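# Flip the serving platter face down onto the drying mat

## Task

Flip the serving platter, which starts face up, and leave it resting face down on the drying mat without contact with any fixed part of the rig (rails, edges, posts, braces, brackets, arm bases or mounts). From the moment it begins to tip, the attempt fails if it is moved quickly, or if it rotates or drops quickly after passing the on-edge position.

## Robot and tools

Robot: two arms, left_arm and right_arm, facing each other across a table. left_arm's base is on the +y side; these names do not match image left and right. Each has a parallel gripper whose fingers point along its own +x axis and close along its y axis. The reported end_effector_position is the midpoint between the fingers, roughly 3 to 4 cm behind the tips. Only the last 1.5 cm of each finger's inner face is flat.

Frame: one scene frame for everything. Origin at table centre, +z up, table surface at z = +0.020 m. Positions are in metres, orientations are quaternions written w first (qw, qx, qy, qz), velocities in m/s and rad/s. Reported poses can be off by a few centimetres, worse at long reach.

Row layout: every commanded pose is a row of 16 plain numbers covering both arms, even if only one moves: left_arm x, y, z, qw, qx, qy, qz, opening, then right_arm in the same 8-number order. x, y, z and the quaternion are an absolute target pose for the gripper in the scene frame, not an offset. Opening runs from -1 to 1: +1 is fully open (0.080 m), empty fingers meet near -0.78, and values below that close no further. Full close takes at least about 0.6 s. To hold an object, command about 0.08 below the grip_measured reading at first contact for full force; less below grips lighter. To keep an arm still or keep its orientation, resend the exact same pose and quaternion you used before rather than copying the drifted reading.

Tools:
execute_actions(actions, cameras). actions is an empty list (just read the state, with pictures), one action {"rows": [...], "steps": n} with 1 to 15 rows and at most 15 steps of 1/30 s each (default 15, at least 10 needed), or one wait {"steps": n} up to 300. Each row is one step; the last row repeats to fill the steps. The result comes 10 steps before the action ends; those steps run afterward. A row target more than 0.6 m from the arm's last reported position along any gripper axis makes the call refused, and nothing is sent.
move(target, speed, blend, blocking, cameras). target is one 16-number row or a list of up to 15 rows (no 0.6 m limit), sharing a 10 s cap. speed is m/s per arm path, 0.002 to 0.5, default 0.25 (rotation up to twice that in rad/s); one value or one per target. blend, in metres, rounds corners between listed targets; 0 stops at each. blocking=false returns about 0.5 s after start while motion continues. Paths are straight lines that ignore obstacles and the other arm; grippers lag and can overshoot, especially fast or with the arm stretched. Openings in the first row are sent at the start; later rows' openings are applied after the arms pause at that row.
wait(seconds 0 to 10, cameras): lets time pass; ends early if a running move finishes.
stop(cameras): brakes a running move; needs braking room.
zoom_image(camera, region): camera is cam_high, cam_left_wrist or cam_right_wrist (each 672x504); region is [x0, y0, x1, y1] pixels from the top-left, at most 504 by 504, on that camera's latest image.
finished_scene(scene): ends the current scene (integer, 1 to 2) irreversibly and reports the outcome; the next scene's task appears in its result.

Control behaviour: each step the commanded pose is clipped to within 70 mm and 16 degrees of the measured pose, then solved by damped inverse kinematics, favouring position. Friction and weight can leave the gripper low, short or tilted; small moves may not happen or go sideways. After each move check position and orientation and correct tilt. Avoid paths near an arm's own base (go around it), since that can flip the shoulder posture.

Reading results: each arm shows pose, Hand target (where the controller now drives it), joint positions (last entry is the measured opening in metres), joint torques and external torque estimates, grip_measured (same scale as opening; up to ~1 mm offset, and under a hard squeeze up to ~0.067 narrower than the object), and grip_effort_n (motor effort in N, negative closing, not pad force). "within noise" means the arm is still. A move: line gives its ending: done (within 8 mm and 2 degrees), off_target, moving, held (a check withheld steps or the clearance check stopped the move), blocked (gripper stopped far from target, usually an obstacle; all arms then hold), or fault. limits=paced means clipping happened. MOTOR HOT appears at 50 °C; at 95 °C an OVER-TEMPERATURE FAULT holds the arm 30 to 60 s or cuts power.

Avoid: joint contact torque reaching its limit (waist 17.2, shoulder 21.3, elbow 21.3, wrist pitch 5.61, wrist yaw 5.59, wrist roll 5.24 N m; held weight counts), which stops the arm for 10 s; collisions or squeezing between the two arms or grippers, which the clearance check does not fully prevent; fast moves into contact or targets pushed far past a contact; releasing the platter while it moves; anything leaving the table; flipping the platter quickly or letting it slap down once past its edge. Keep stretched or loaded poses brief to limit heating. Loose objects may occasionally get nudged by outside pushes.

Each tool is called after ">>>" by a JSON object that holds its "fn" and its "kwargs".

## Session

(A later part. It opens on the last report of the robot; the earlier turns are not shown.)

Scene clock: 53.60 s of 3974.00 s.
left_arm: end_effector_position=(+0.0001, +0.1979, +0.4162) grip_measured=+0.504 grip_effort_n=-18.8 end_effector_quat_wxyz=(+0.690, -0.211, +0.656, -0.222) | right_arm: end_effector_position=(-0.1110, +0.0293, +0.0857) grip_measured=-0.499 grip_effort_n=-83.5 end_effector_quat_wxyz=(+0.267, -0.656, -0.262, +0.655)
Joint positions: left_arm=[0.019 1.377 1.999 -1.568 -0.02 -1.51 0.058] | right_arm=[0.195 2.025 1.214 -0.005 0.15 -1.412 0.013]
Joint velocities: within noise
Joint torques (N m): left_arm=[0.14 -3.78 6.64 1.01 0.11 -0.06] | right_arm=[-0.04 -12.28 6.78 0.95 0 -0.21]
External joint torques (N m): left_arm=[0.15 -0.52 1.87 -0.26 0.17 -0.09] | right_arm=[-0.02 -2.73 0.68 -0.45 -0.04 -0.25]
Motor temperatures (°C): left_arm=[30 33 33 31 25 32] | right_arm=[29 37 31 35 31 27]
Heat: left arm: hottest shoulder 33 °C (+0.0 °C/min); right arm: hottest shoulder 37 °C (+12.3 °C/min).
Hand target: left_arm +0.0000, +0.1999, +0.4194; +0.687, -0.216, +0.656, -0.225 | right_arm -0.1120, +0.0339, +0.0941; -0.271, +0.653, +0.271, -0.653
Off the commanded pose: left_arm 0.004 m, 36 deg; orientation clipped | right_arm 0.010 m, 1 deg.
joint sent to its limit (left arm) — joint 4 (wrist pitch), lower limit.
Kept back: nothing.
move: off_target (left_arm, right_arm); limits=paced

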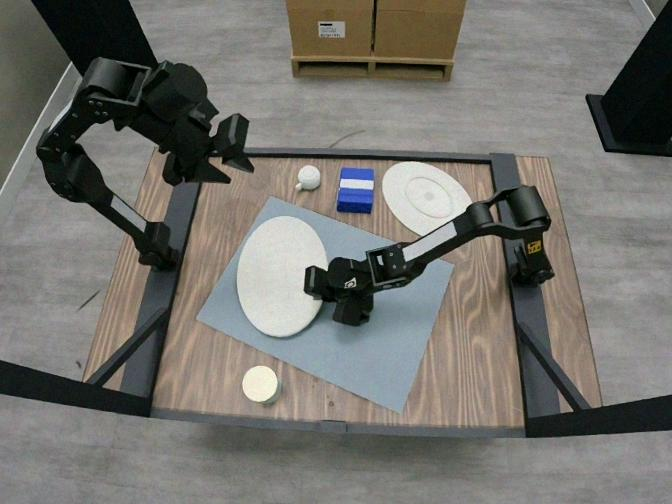

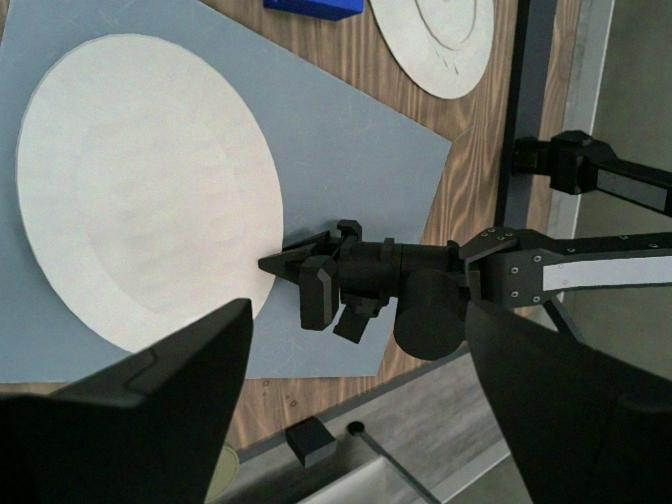

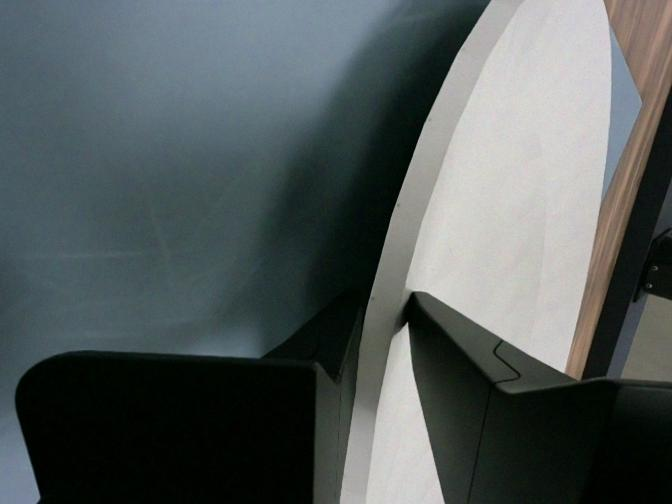

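>>> {"fn": "move", "kwargs": {"target": [0.0001,0.1979,0.4162,0.690,-0.211,0.656,-0.222,0.5,-0.112,0.035,0.14,0.2706,-0.6533,-0.2706,0.6533,-0.75], "speed": 0.04}}

>>> {"fn": "zoom_image", "kwargs": {"camera": "cam_high", "region": [200, 180, 440, 360]}}

Scene clock: 55.37 s of 3974.00 s.
left_arm: end_effector_position=(+0.0001, +0.1979, +0.4162) grip_measured=+0.504 grip_effort_n=-18.8 end_effector_quat_wxyz=(+0.690, -0.211, +0.656, -0.222) | right_arm: end_effector_position=(-0.1056, +0.0351, +0.1232) grip_measured=-0.610 grip_effort_n=-83.5 end_effector_quat_wxyz=(+0.267, -0.660, -0.257, +0.653)
Joint positions: left_arm=[0.02 1.377 1.999 -1.568 -0.018 -1.511 0.058] | right_arm=[0.182 1.976 1.314 -0.162 0.15 -1.415 0.008]
Joint velocities: within noise
Joint torques (N m): left_arm=[-0.07 -3.16 5.87 1.11 -0.09 0.04] | right_arm=[0.75 -15.39 6.63 0.33 -0.04 -0.2]
External joint torques (N m): left_arm=[-0.06 0.1 1.1 -0.15 -0.04 0.01] | right_arm=[0.76 -5.88 0.16 -1.07 -0.08 -0.24]
Motor temperatures (°C): left_arm=[30 33 33 31 25 32] | right_arm=[29 38 32 34 31 27]
Heat: left arm: hottest shoulder 33 °C (+0.0 °C/min); right arm: hottest shoulder 38 °C (+13.0 °C/min).
Hand target: left_arm +0.0001, +0.1979, +0.4162; +0.690, -0.211, +0.656, -0.222 | right_arm -0.1118, +0.0350, +0.1398; -0.271, +0.653, +0.271, -0.653
Off the commanded pose: left_arm 0.000 m, 0 deg | right_arm 0.018 m, 2 deg.
Kept back: nothing.
move: off_target (right_arm)

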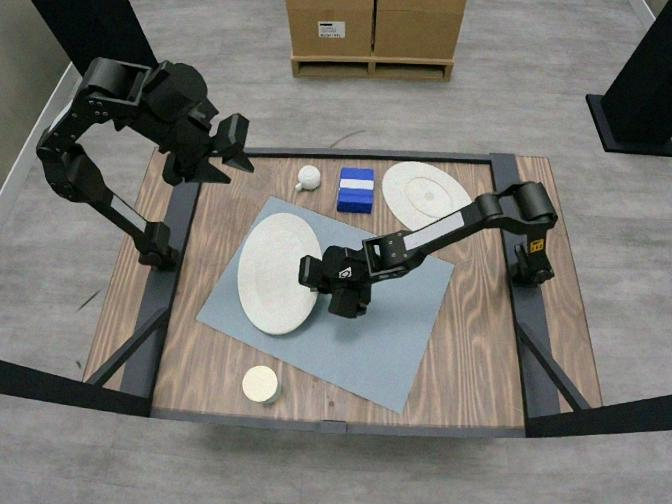

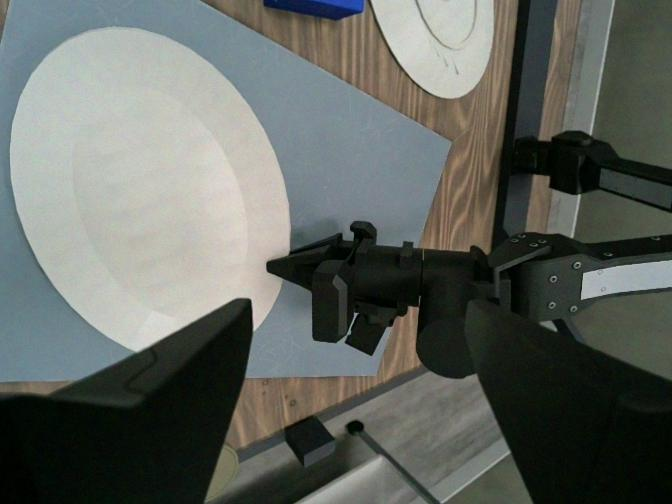

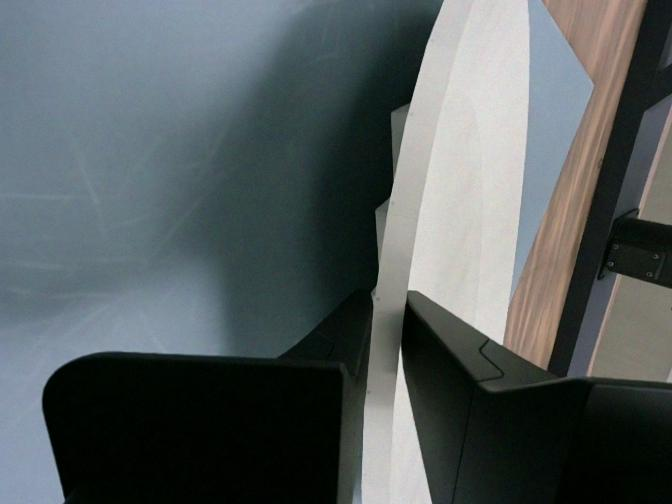

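Scaled by 2.100 from the camera's 672x504 image, which has a finer 960x720 frame.

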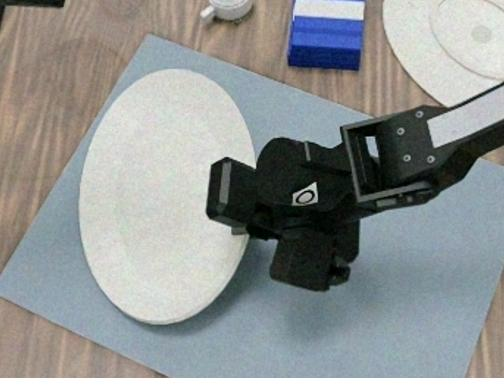

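>>> {"fn": "move", "kwargs": {"target": [[0.0001,0.1979,0.4162,0.690,-0.211,0.656,-0.222,0.5,-0.11,0.06,0.20,0.153,-0.6903,-0.153,0.6903,-0.78],[0.0001,0.1979,0.4162,0.690,-0.211,0.656,-0.222,0.5,-0.11,0.085,0.265,0,-0.7071,0,0.7071,-0.78]], "speed": 0.06, "blend": 0.02}}

>>> {"fn": "zoom_image", "kwargs": {"camera": "cam_high", "region": [200, 180, 440, 360]}}

Scene clock: 63.13 s of 3974.00 s.
left_arm: end_effector_position=(+0.0001, +0.1979, +0.4162) grip_measured=+0.504 grip_effort_n=-18.8 end_effector_quat_wxyz=(+0.690, -0.211, +0.656, -0.222) | right_arm: end_effector_position=(-0.0997, +0.0756, +0.2138) grip_measured=-0.638 grip_effort_n=-83.5 end_effector_quat_wxyz=(+0.183, -0.671, -0.159, +0.700)
Joint positions: left_arm=[0.02 1.377 1.999 -1.568 -0.018 -1.511 0.058] | right_arm=[0.125 2.295 2.32 -1.106 0.035 -1.404 0.006]
Joint velocities: within noise
Joint torques (N m): left_arm=[-0.04 -3.22 5.78 1.16 -0.06 0.03] | right_arm=[0.15 -14.76 6 2.01 0.03 -0.23]
External joint torques (N m): left_arm=[-0.06 0.05 1.02 -0.1 0 0] | right_arm=[0.15 -3.23 -0.37 0.92 0.05 -0.25]
Motor temperatures (°C): left_arm=[30 33 33 31 25 32] | right_arm=[29 43 33 34 31 27]
Heat: left arm: hottest shoulder 33 °C (+0.0 °C/min); right arm: hottest shoulder 43 °C (+17.2 °C/min). Heating fast: the right arm's shoulder motor: a push or a pull is the cause, and it goes on while you think. Ease it with your next call, before anything else.
Hand target: left_arm +0.0001, +0.1979, +0.4162; +0.690, -0.211, +0.656, -0.222 | right_arm -0.1020, +0.0792, +0.2207; -0.190, +0.668, +0.173, -0.699
Off the commanded pose: left_arm 0.000 m, 0 deg | right_arm 0.053 m, 28 deg.
Kept back: nothing.
move: blocked (right_arm; both arms now hold where they are); limits=paced

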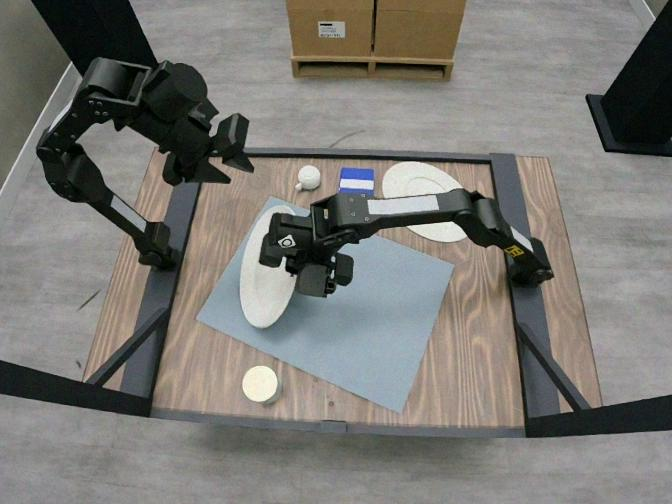

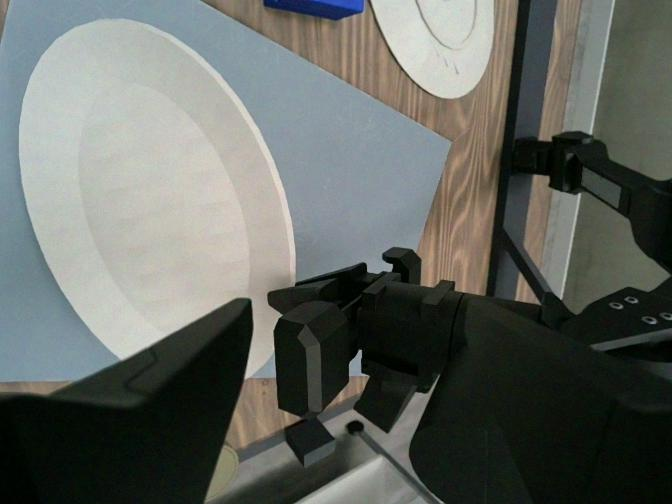

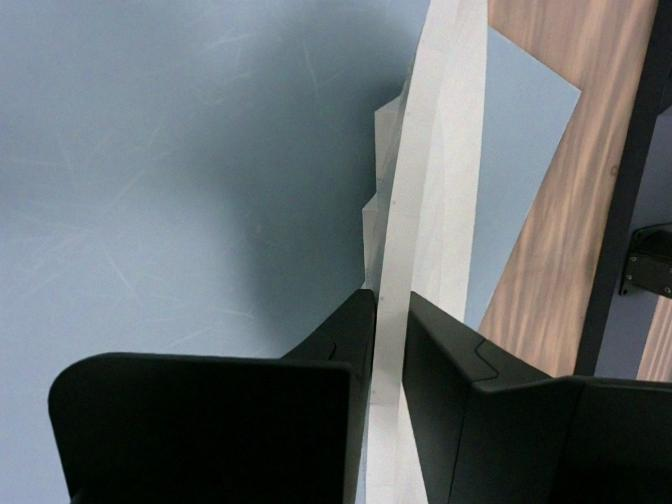

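Scaled by 2.100 from the camera's 672x504 image, which has a finer 960x720 frame.

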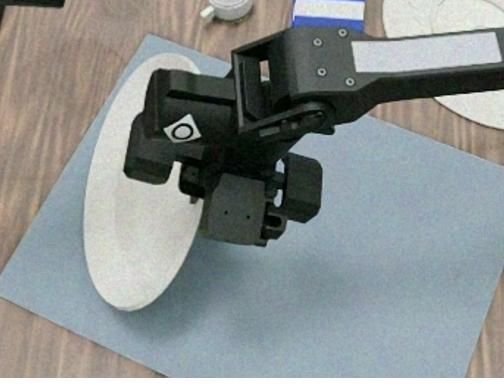

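>>> {"fn": "move", "kwargs": {"target": [[0.0001,0.1979,0.4162,0.690,-0.211,0.656,-0.222,0.5,-0.105,0.02,0.22,0.153,-0.6903,-0.153,0.6903,-0.78],[0.0001,0.1979,0.4162,0.690,-0.211,0.656,-0.222,0.5,-0.105,-0.01,0.265,0,-0.7071,0,0.7071,-0.78]], "speed": 0.07, "blend": 0.02}}

>>> {"fn": "zoom_image", "kwargs": {"camera": "cam_high", "region": [200, 180, 440, 360]}}

Scene clock: 69.17 s of 3974.00 s.
left_arm: end_effector_position=(+0.0001, +0.1979, +0.4162) grip_measured=+0.504 grip_effort_n=-18.8 end_effector_quat_wxyz=(+0.690, -0.211, +0.656, -0.222) | right_arm: end_effector_position=(-0.1035, -0.0047, +0.2381) grip_measured=-0.637 grip_effort_n=-83.5 end_effector_quat_wxyz=(+0.085, -0.691, -0.088, +0.712)
Joint positions: left_arm=[0.02 1.377 1.999 -1.568 -0.018 -1.511 0.058] | right_arm=[0.15 2.195 2.331 -1.461 0.011 -1.41 0.006]
Joint velocities: within noise
Joint torques (N m): left_arm=[-0.09 -3.17 5.88 1.1 -0.09 0.04] | right_arm=[-0.09 -18.6 6.73 -0.3 -0.31 0.2]
External joint torques (N m): left_arm=[-0.09 0.11 1.12 -0.14 -0.04 0] | right_arm=[-0.09 -8.29 0.96 -1.02 -0.27 0.19]
Motor temperatures (°C): left_arm=[30 33 32 30 25 32] | right_arm=[29 47 33 34 31 27]
Heat: left arm: hottest shoulder 33 °C (+0.0 °C/min); right arm: hottest shoulder 47 °C (+20.3 °C/min). Heating fast: the right arm's shoulder motor: a push or a pull is the cause, and it goes on while you think. Ease it with your next call, before anything else.
Hand target: left_arm +0.0001, +0.1979, +0.4162; +0.690, -0.211, +0.656, -0.222 | right_arm -0.1047, -0.0110, +0.2638; -0.104, +0.683, +0.105, -0.716
Off the commanded pose: left_arm 0.000 m, 0 deg | right_arm 0.027 m, 14 deg.
joint sent to its limit (right arm) — joint 3 (elbow), upper limit, where the elbow is as straight as it goes.
Kept back: nothing.
move: off_target (right_arm)

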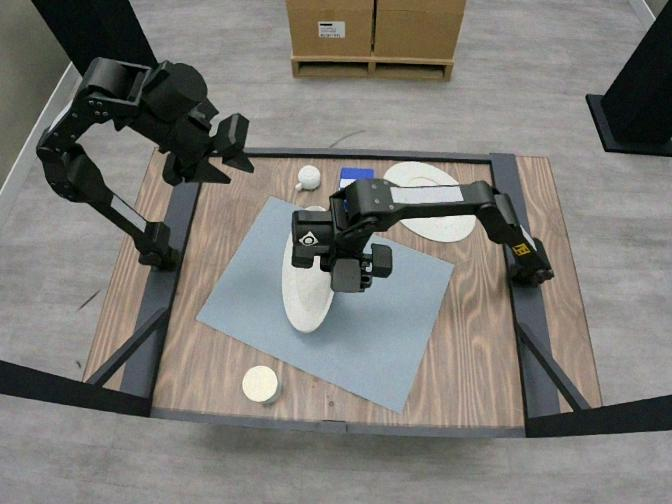

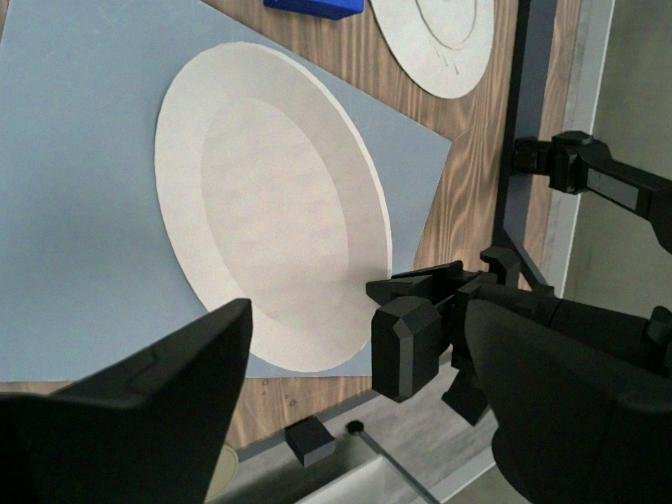

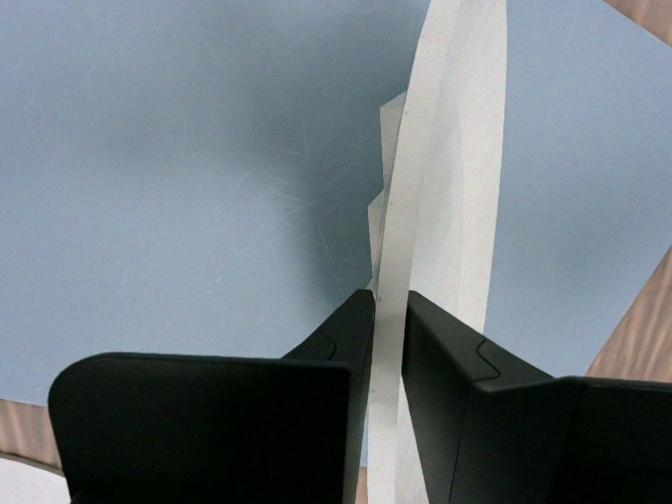

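Scaled by 2.100 from the camera's 672x504 image, which has a finer 960x720 frame.

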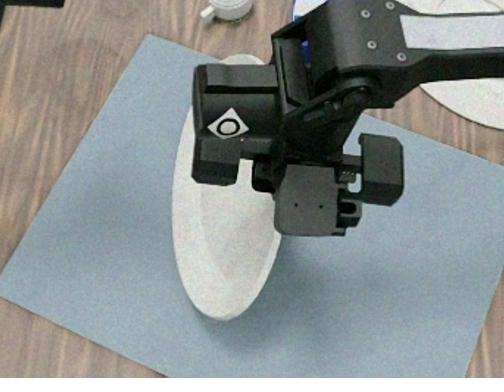

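>>> {"fn": "move", "kwargs": {"target": [0.0001,0.1979,0.4162,0.690,-0.211,0.656,-0.222,0.5,-0.105,-0.06,0.262,0,-0.7071,0,0.7071,-0.78], "speed": 0.07}}

>>> {"fn": "zoom_image", "kwargs": {"camera": "cam_high", "region": [230, 180, 470, 360]}}

Scene clock: 74.37 s of 3974.00 s.
left_arm: end_effector_position=(+0.0001, +0.1979, +0.4162) grip_measured=+0.504 grip_effort_n=-18.8 end_effector_quat_wxyz=(+0.690, -0.211, +0.656, -0.222) | right_arm: end_effector_position=(-0.1043, -0.0505, +0.2468) grip_measured=-0.637 grip_effort_n=-83.5 end_effector_quat_wxyz=(+0.047, -0.698, -0.051, +0.713)
Joint positions: left_arm=[0.02 1.377 1.999 -1.568 -0.018 -1.511 0.058] | right_arm=[0.167 2.093 2.223 -1.562 0.005 -1.393 0.006]
Joint velocities: within noise
Joint torques (N m): left_arm=[-0.07 -3.18 5.87 1.1 -0.09 0.04] | right_arm=[0.15 -16.69 4.43 -0.8 -0.12 0.27]
External joint torques (N m): left_arm=[-0.06 0.16 1.07 -0.15 -0.04 0.01] | right_arm=[0.14 -7.28 -1.16 -1.35 -0.07 0.26]
Motor temperatures (°C): left_arm=[30 33 32 30 25 32] | right_arm=[29 52 33 33 31 27]
Heat: left arm: hottest shoulder 33 °C (+0.0 °C/min); right arm: hottest shoulder 52 °C (+25.3 °C/min). Heating fast: the right arm's shoulder motor: a push or a pull is the cause, and it goes on while you think. Ease it with your next call, before anything else.
Hand target: left_arm +0.0001, +0.1979, +0.4162; +0.690, -0.211, +0.656, -0.222 | right_arm -0.1050, -0.0600, +0.2611; -0.054, +0.695, +0.055, -0.715
Off the commanded pose: left_arm 0.000 m, 0 deg | right_arm 0.018 m, 8 deg.
MOTOR HOT: joint 2 (shoulder) of the right arm reports 52 °C; the controller stops that arm at 95 °C. To cool a motor, set the load down, stop pushing, or move to a pose that needs little force.
joint sent to its limit (right arm) — joint 4 (wrist pitch), lower limit.
Kept back: nothing.
move: off_target (right_arm)

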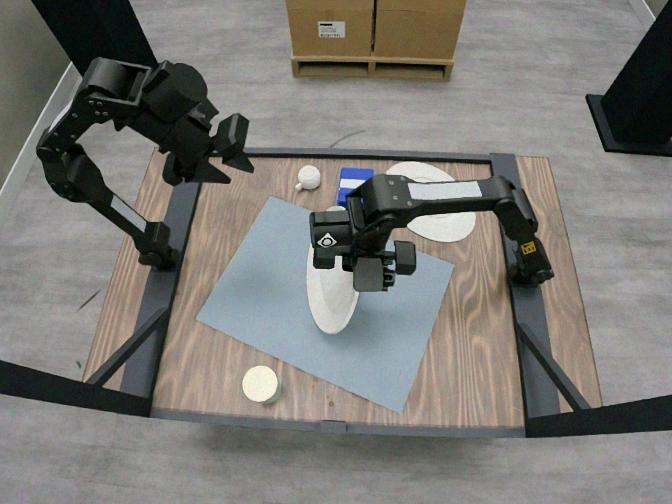

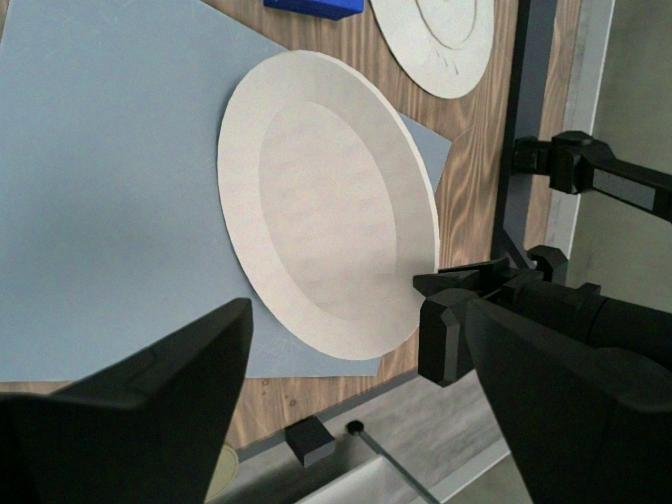

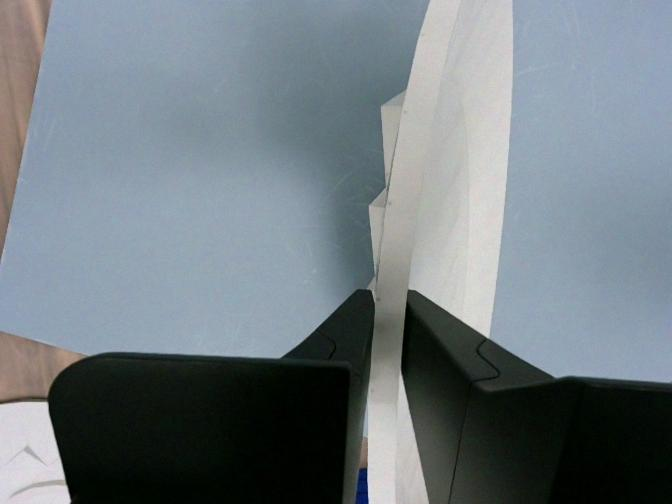

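Scaled by 2.100 from the camera's 672x504 image, which has a finer 960x720 frame.

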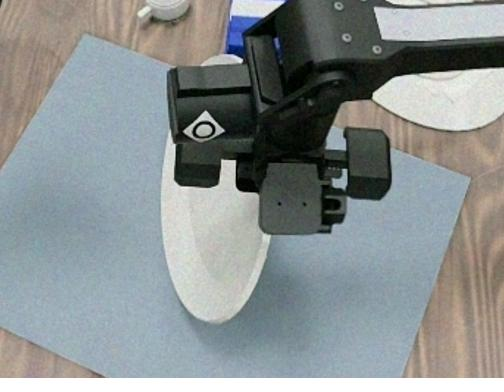

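>>> {"fn": "move", "kwargs": {"target": [0.005,0.0,0.315,0.6964,-0.1228,0.6964,-0.1228,0.5,-0.105,-0.06,0.24,0,-0.7071,0,0.7071,-0.78], "speed": 0.1}}

>>> {"fn": "zoom_image", "kwargs": {"camera": "cam_high", "region": [230, 180, 470, 360]}}

Scene clock: 77.80 s of 3974.00 s.
left_arm: end_effector_position=(+0.0043, +0.0037, +0.3178) grip_measured=+0.504 grip_effort_n=-18.8 end_effector_quat_wxyz=(+0.690, -0.169, +0.683, -0.171) | right_arm: end_effector_position=(-0.1055, -0.0536, +0.2410) grip_measured=-0.637 grip_effort_n=-83.5 end_effector_quat_wxyz=(+0.038, -0.700, -0.045, +0.712)
Joint positions: left_arm=[0.022 2.036 2.348 -1.396 0.01 -1.53 0.058] | right_arm=[0.172 2.093 2.201 -1.562 0.004 -1.393 0.006]
Joint velocities: within noise
Joint torques (N m): left_arm=[0.19 -6.91 7.65 1.04 0.14 -0.04] | right_arm=[-0.18 -12.74 3.5 -0.84 -0.06 0.28]
External joint torques (N m): left_arm=[0.22 2.24 1.98 -0.02 0.18 -0.06] | right_arm=[-0.19 -3.28 -2.09 -1.33 -0.01 0.28]
Motor temperatures (°C): left_arm=[30 33 32 30 25 31] | right_arm=[28 53 32 32 31 27]
Heat: left arm: hottest shoulder 33 °C (+0.0 °C/min); right arm: hottest shoulder 53 °C (+25.1 °C/min). Heating fast: the right arm's shoulder motor: a push or a pull is the cause, and it goes on while you think. Ease it with your next call, before anything else.
Hand target: left_arm +0.0049, +0.0006, +0.3145; +0.689, -0.169, +0.685, -0.169 | right_arm -0.1049, -0.0601, +0.2396; -0.032, +0.701, +0.032, -0.712
Off the commanded pose: left_arm 0.005 m, 8 deg | right_arm 0.006 m, 7 deg.
MOTOR HOT: still on. Joint 2 (shoulder) of the right arm reports 53 °C.
joint sent to its limit (left arm) — joint 3 (elbow), upper limit, where the elbow is as straight as it goes.
joint sent to its limit (right arm) — joint 4 (wrist pitch), lower limit.
Kept back: nothing.
move: off_target (left_arm, right_arm)

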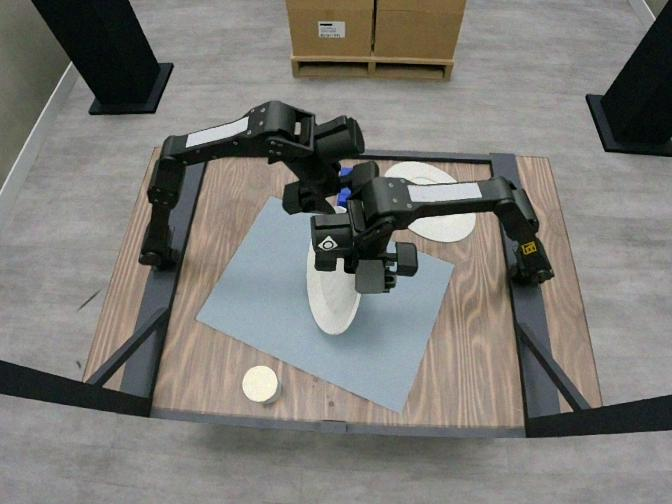

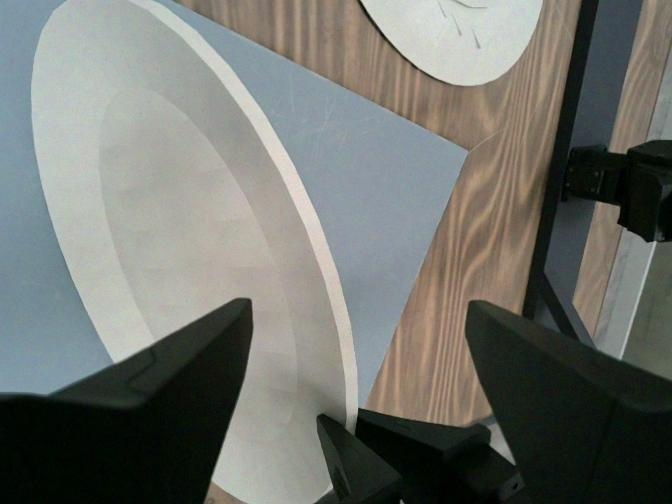

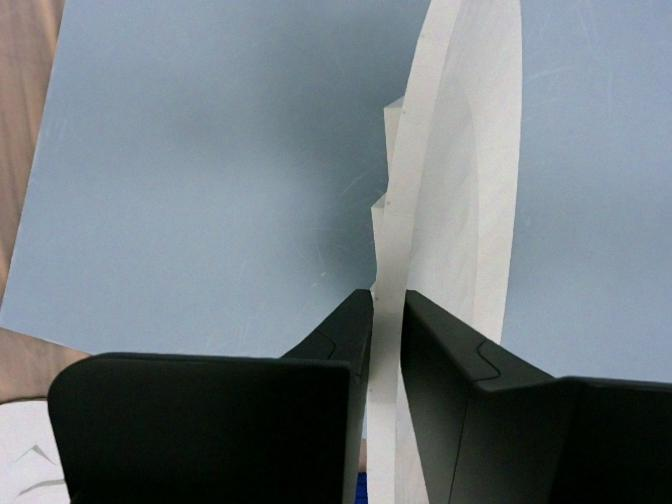

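Scaled by 2.100 from the camera's 672x504 image, which has a finer 960x720 frame.

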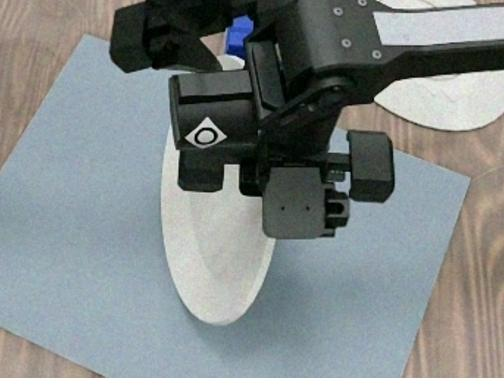

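>>> {"fn": "move", "kwargs": {"target": [0.003,-0.037,0.24,0.6964,-0.1228,0.6964,-0.1228,0.4,-0.105,-0.058,0.235,0,-0.7071,0,0.7071,-0.78], "speed": 0.06}}

>>> {"fn": "zoom_image", "kwargs": {"camera": "cam_high", "region": [230, 180, 470, 360]}}

Scene clock: 80.30 s of 3974.00 s.
left_arm: end_effector_position=(+0.0043, -0.0333, +0.2449) grip_measured=+0.404 grip_effort_n=-18.8 end_effector_quat_wxyz=(+0.696, -0.133, +0.693, -0.132) | right_arm: end_effector_position=(-0.1056, -0.0537, +0.2409) grip_measured=-0.637 grip_effort_n=-83.5 end_effector_quat_wxyz=(+0.038, -0.700, -0.044, +0.712)
Joint positions: left_arm=[0.019 2.209 2.348 -1.332 0.01 -1.536 0.053] | right_arm=[0.172 2.093 2.201 -1.562 0.004 -1.393 0.006]
Joint velocities: within noise
Joint torques (N m): left_arm=[-0.22 -7.65 7.91 1 0.02 -0.05] | right_arm=[-0.25 -10.78 3.54 -0.83 -0.11 0.31]
External joint torques (N m): left_arm=[-0.36 3.02 1.9 0.07 0.08 -0.07] | right_arm=[-0.23 -1.33 -2.06 -1.33 -0.06 0.31]
Motor temperatures (°C): left_arm=[30 34 32 30 25 31] | right_arm=[28 52 32 32 31 27]
Heat: left arm: hottest shoulder 34 °C (+1.0 °C/min); right arm: hottest shoulder 52 °C (+24.3 °C/min). Fold the right arm in close to its base, or ease its load, before you think long.
Hand target: left_arm +0.0029, -0.0365, +0.2397; +0.695, -0.131, +0.695, -0.131 | right_arm -0.1049, -0.0582, +0.2346; -0.028, +0.701, +0.028, -0.712
Off the commanded pose: left_arm 0.006 m, 2 deg | right_arm 0.007 m, 7 deg.
MOTOR HOT: still on. Joint 2 (shoulder) of the right arm reports 52 °C.
joint sent to its limit (left arm) — joint 3 (elbow), upper limit, where the elbow is as straight as it goes.
joint sent to its limit (right arm) — joint 4 (wrist pitch), lower limit.
Kept back: nothing.
move: off_target (right_arm)

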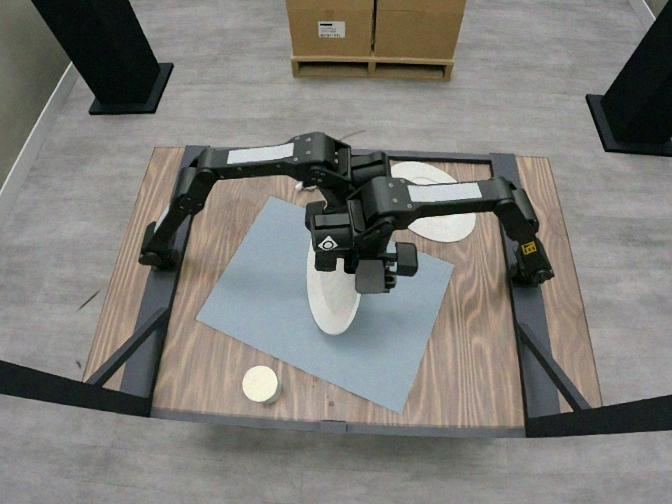

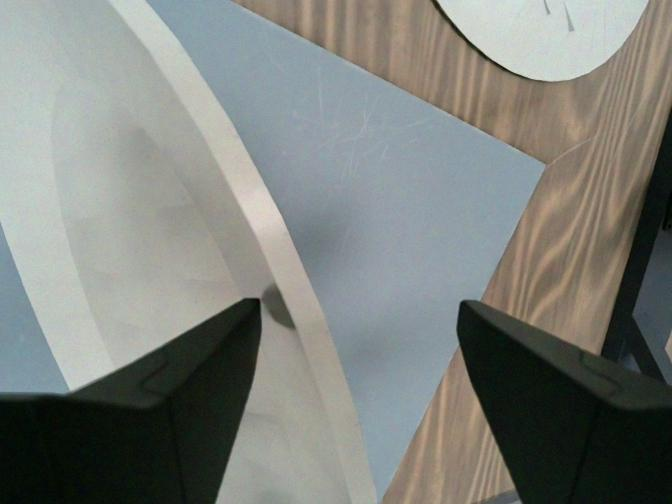

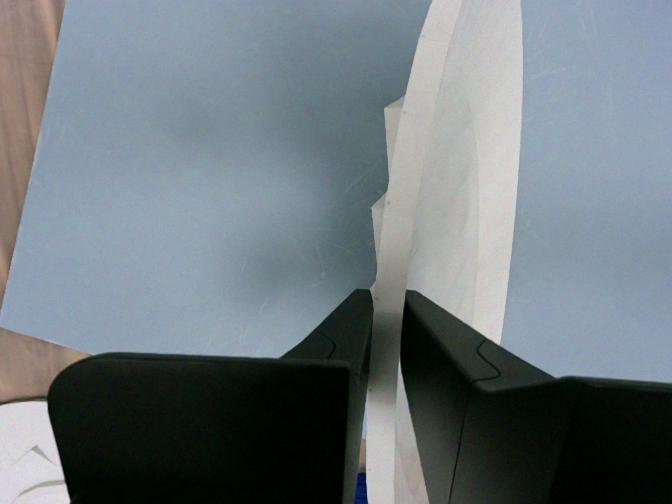

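Scaled by 2.100 from the camera's 672x504 image, which has a finer 960x720 frame.

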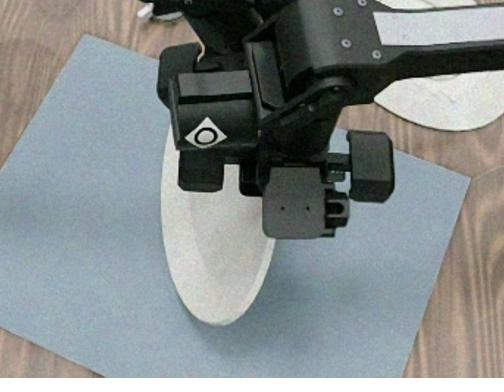

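>>> {"fn": "move", "kwargs": {"target": [0.003,-0.036,0.218,0.6964,-0.1228,0.6964,-0.1228,0.4,-0.105,-0.056,0.236,0,-0.7071,0,0.7071,-0.78], "speed": 0.05}}

>>> {"fn": "zoom_image", "kwargs": {"camera": "cam_left_wrist", "region": [180, 200, 500, 440]}}

Scene clock: 81.83 s of 3974.00 s.
left_arm: end_effector_position=(+0.0029, -0.0347, +0.2211) grip_measured=+0.404 grip_effort_n=-18.8 end_effector_quat_wxyz=(+0.697, -0.122, +0.696, -0.123) | right_arm: end_effector_position=(-0.1059, -0.0545, +0.2402) grip_measured=-0.629 grip_effort_n=-83.5 end_effector_quat_wxyz=(+0.038, -0.699, -0.040, +0.713)
Joint positions: left_arm=[0.016 2.209 2.257 -1.271 0.011 -1.536 0.053] | right_arm=[0.172 2.094 2.201 -1.566 0.001 -1.387 0.007]
Joint velocities: within noise
Joint torques (N m): left_arm=[0 -9.39 5.79 1.67 0.01 -0.03] | right_arm=[-0.17 -10.26 4.64 -0.56 -0.03 0]
External joint torques (N m): left_arm=[-0.05 1.39 -0.33 0.79 0.06 -0.05] | right_arm=[-0.17 -0.76 -0.97 -1.05 0.02 -0.01]
Motor temperatures (°C): left_arm=[30 34 32 30 25 31] | right_arm=[28 52 32 32 31 27]
Heat: left arm: hottest shoulder 34 °C (+1.0 °C/min); right arm: hottest shoulder 52 °C (+24.1 °C/min). Fold the right arm in close to its base, or ease its load, before you think long.
Hand target: left_arm +0.0029, -0.0359, +0.2180; +0.696, -0.123, +0.696, -0.123 | right_arm -0.1049, -0.0563, +0.2355; -0.030, +0.701, +0.030, -0.712
Off the commanded pose: left_arm 0.003 m, 0 deg | right_arm 0.005 m, 6 deg.
MOTOR HOT: still on. Joint 2 (shoulder) of the right arm reports 52 °C.
joint sent to its limit (right arm) — joint 4 (wrist pitch), lower limit.
Kept back: nothing.
move: off_target (right_arm)

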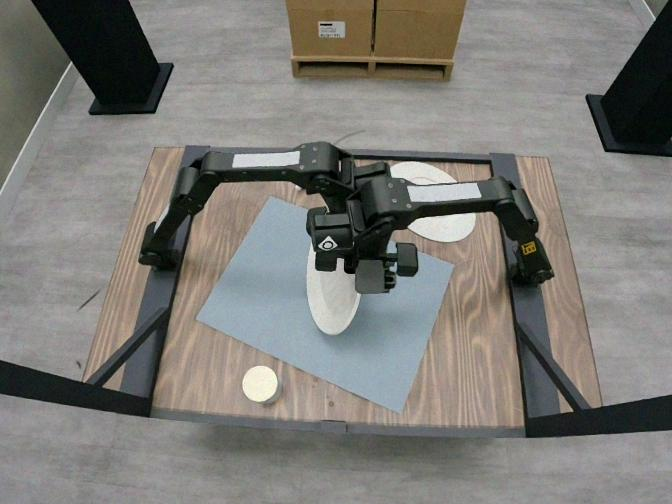

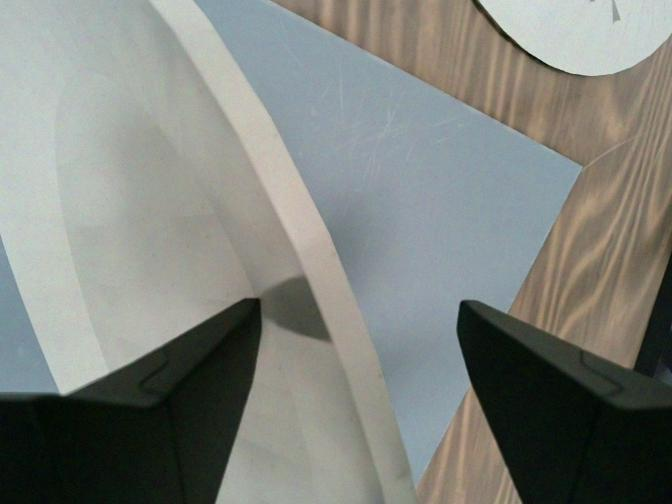

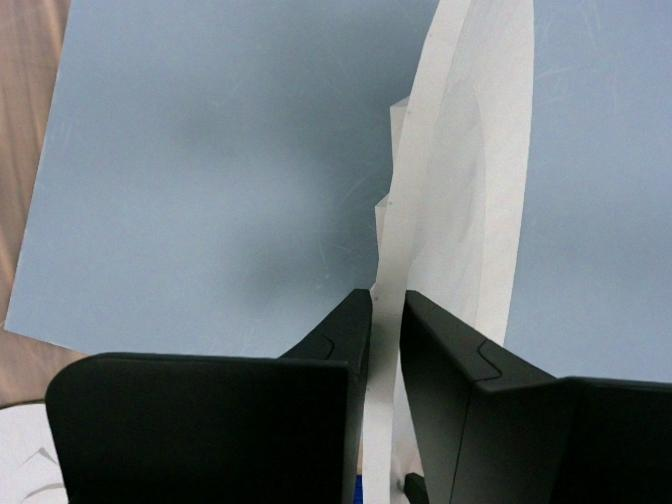

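Scaled by 1.575 from the camera's 672x504 image, which has a finer 960x720 frame.

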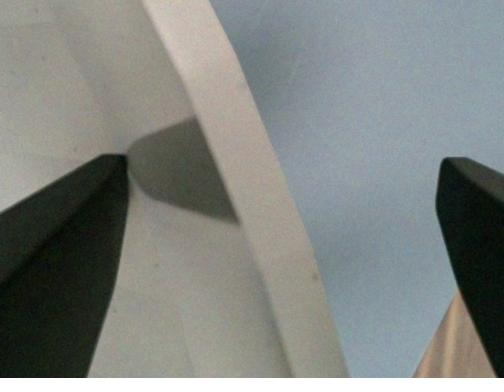

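>>> {"fn": "move", "kwargs": {"target": [0.003,-0.039,0.207,0.6797,-0.1949,0.7054,-0.0494,0.4,-0.105,-0.056,0.238,0,-0.7071,0,0.7071,-0.78], "speed": 0.08}}

>>> {"fn": "zoom_image", "kwargs": {"camera": "cam_left_wrist", "region": [180, 200, 500, 440]}}

Scene clock: 84.50 s of 3974.00 s.
left_arm: end_effector_position=(+0.0045, -0.0365, +0.2163) grip_measured=+0.404 grip_effort_n=-18.8 end_effector_quat_wxyz=(-0.680, +0.197, -0.704, +0.053) | right_arm: end_effector_position=(-0.1066, -0.0555, +0.2396) grip_measured=-0.620 grip_effort_n=-83.5 end_effector_quat_wxyz=(+0.037, -0.697, -0.036, +0.715)
Joint positions: left_arm=[0.019 2.199 2.217 -1.231 0.011 -1.743 0.053] | right_arm=[0.172 2.095 2.201 -1.57 -0.005 -1.381 0.007]
Joint velocities: within noise
Joint torques (N m): left_arm=[-0.24 -8.22 5.36 2.04 0 -0.11] | right_arm=[-0.2 -10.9 4.87 -0.29 0.11 -0.12]
External joint torques (N m): left_arm=[-0.33 2.63 -0.83 1.17 0.05 -0.13] | right_arm=[-0.2 -1.44 -0.71 -0.78 0.17 -0.13]
Motor temperatures (°C): left_arm=[30 35 32 30 25 31] | right_arm=[28 51 32 32 31 27]
Heat: left arm: hottest shoulder 35 °C (+2.0 °C/min); right arm: hottest shoulder 51 °C (+22.2 °C/min). Fold the right arm in close to its base, or ease its load, before you think long.
Hand target: left_arm +0.0030, -0.0388, +0.2070; +0.680, -0.195, +0.705, -0.049 | right_arm -0.1049, -0.0563, +0.2376; -0.032, +0.700, +0.032, -0.713
Off the commanded pose: left_arm 0.010 m, 1 deg | right_arm 0.002 m, 6 deg.
MOTOR HOT: still on. Joint 2 (shoulder) of the right arm reports 51 °C.
joint sent to its limit (right arm) — joint 4 (wrist pitch), lower limit.
Kept back: nothing.
move: off_target (left_arm, right_arm)

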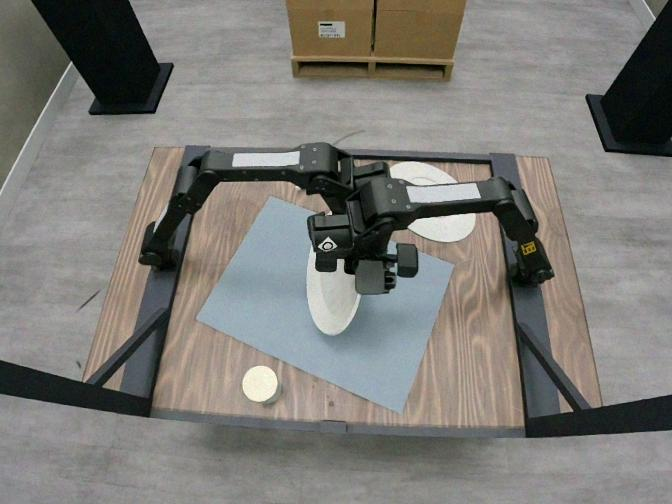

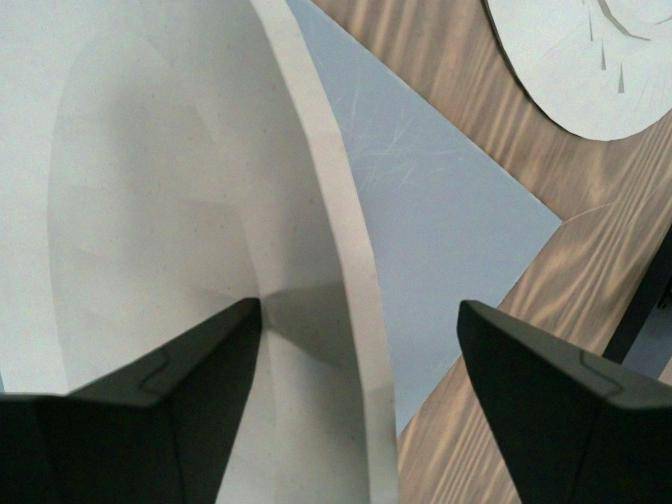

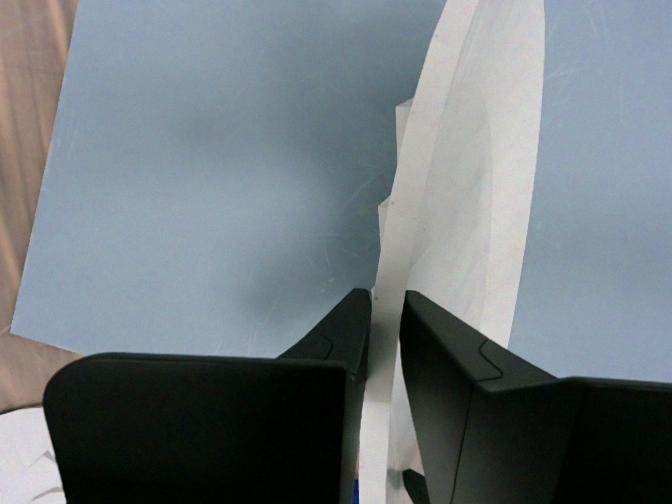

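Scaled by 1.575 from the camera's 672x504 image, which has a finer 960x720 frame.

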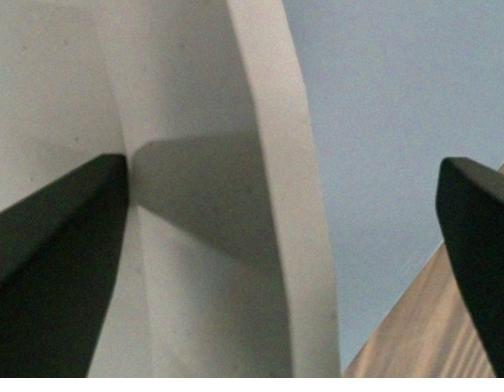

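>>> {"fn": "move", "kwargs": {"target": [[0.0045,-0.037,0.216,0.6797,-0.1949,0.7054,-0.0494,0.0,-0.105,-0.056,0.238,0.03,-0.7,-0.03,0.714,-0.78],[0.0045,-0.037,0.216,0.6797,-0.1949,0.7054,-0.0494,-0.35,-0.105,-0.056,0.238,0.03,-0.7,-0.03,0.714,-0.78]], "speed": 0.05}}

>>> {"fn": "zoom_image", "kwargs": {"camera": "cam_left_wrist", "region": [180, 200, 500, 440]}}

Scene clock: 87.00 s of 3974.00 s.
left_arm: end_effector_position=(+0.0034, -0.0269, +0.2157) grip_measured=-0.254 grip_effort_n=-83.5 end_effector_quat_wxyz=(-0.681, +0.185, -0.708, +0.035) | right_arm: end_effector_position=(-0.1069, -0.0551, +0.2392) grip_measured=-0.609 grip_effort_n=-83.5 end_effector_quat_wxyz=(+0.038, -0.696, -0.035, +0.716)
Joint positions: left_arm=[0.019 2.198 2.226 -1.285 0.015 -1.75 0.024] | right_arm=[0.171 2.096 2.201 -1.569 -0.007 -1.378 0.008]
Joint velocities: within noise
Joint torques (N m): left_arm=[0.03 -8.01 8.64 3.07 -0.13 0.2] | right_arm=[-0.37 -10.87 5.2 -0.43 0.08 -0.27]
External joint torques (N m): left_arm=[0.02 2.63 2.59 2.28 -0.09 0.19] | right_arm=[-0.37 -1.37 -0.42 -0.92 0.14 -0.27]
Motor temperatures (°C): left_arm=[30 35 32 30 25 31] | right_arm=[28 50 31 31 31 27]
Heat: left arm: hottest shoulder 35 °C (+2.0 °C/min); right arm: hottest shoulder 50 °C (+21.0 °C/min). Fold the right arm in close to its base, or ease its load, before you think long.
Hand target: left_arm +0.0045, -0.0366, +0.2162; +0.680, -0.195, +0.705, -0.049 | right_arm -0.1049, -0.0561, +0.2378; -0.033, +0.699, +0.032, -0.714
Off the commanded pose: left_arm 0.010 m, 2 deg | right_arm 0.002 m, 1 deg.
MOTOR HOT: still on. Joint 2 (shoulder) of the right arm reports 50 °C.
joint sent to its limit (right arm) — joint 4 (wrist pitch), lower limit.
Kept back: nothing.
move: off_target (left_arm)

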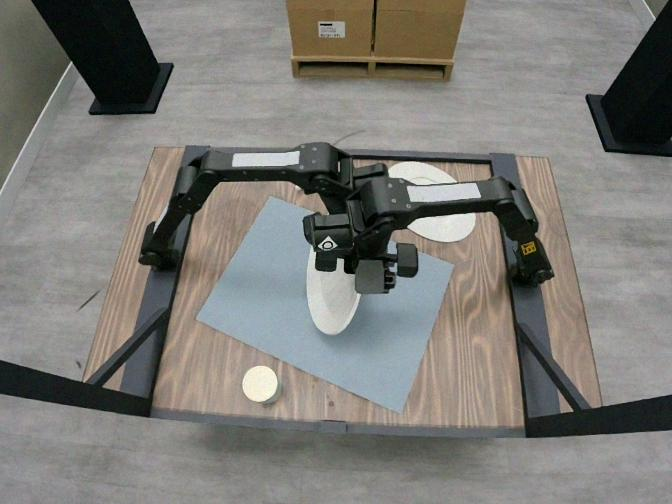

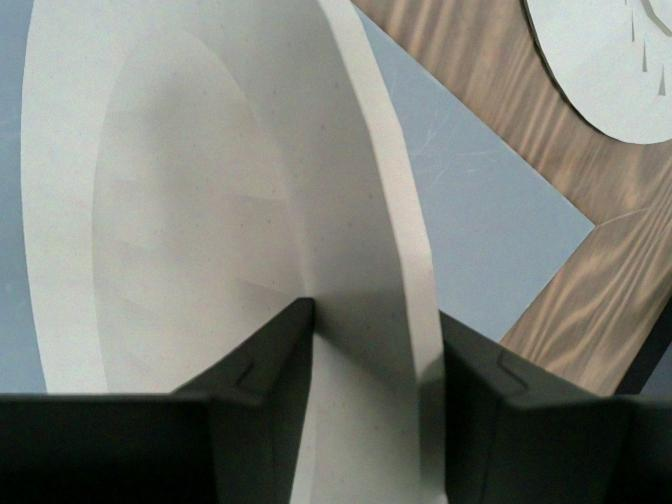

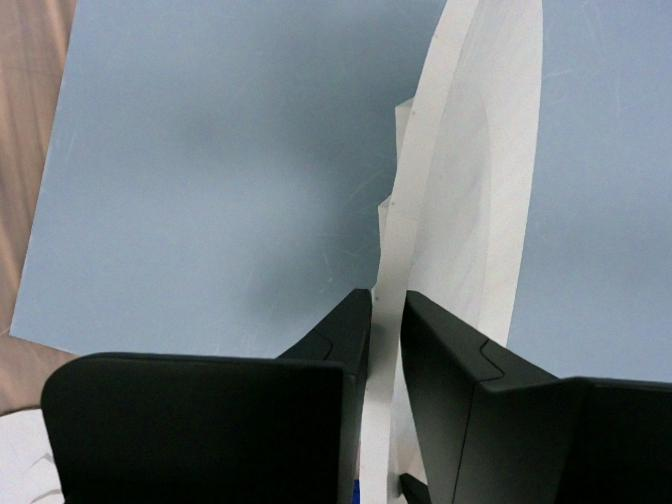

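Scaled by 1.575 from the camera's 672x504 image, which has a finer 960x720 frame.

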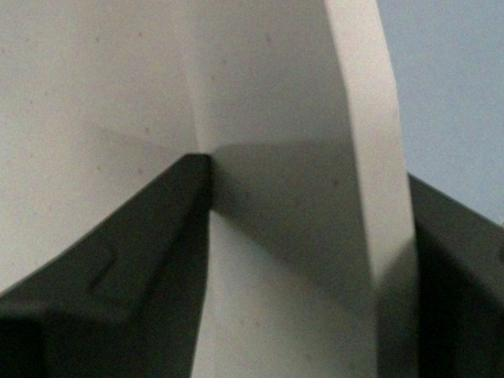

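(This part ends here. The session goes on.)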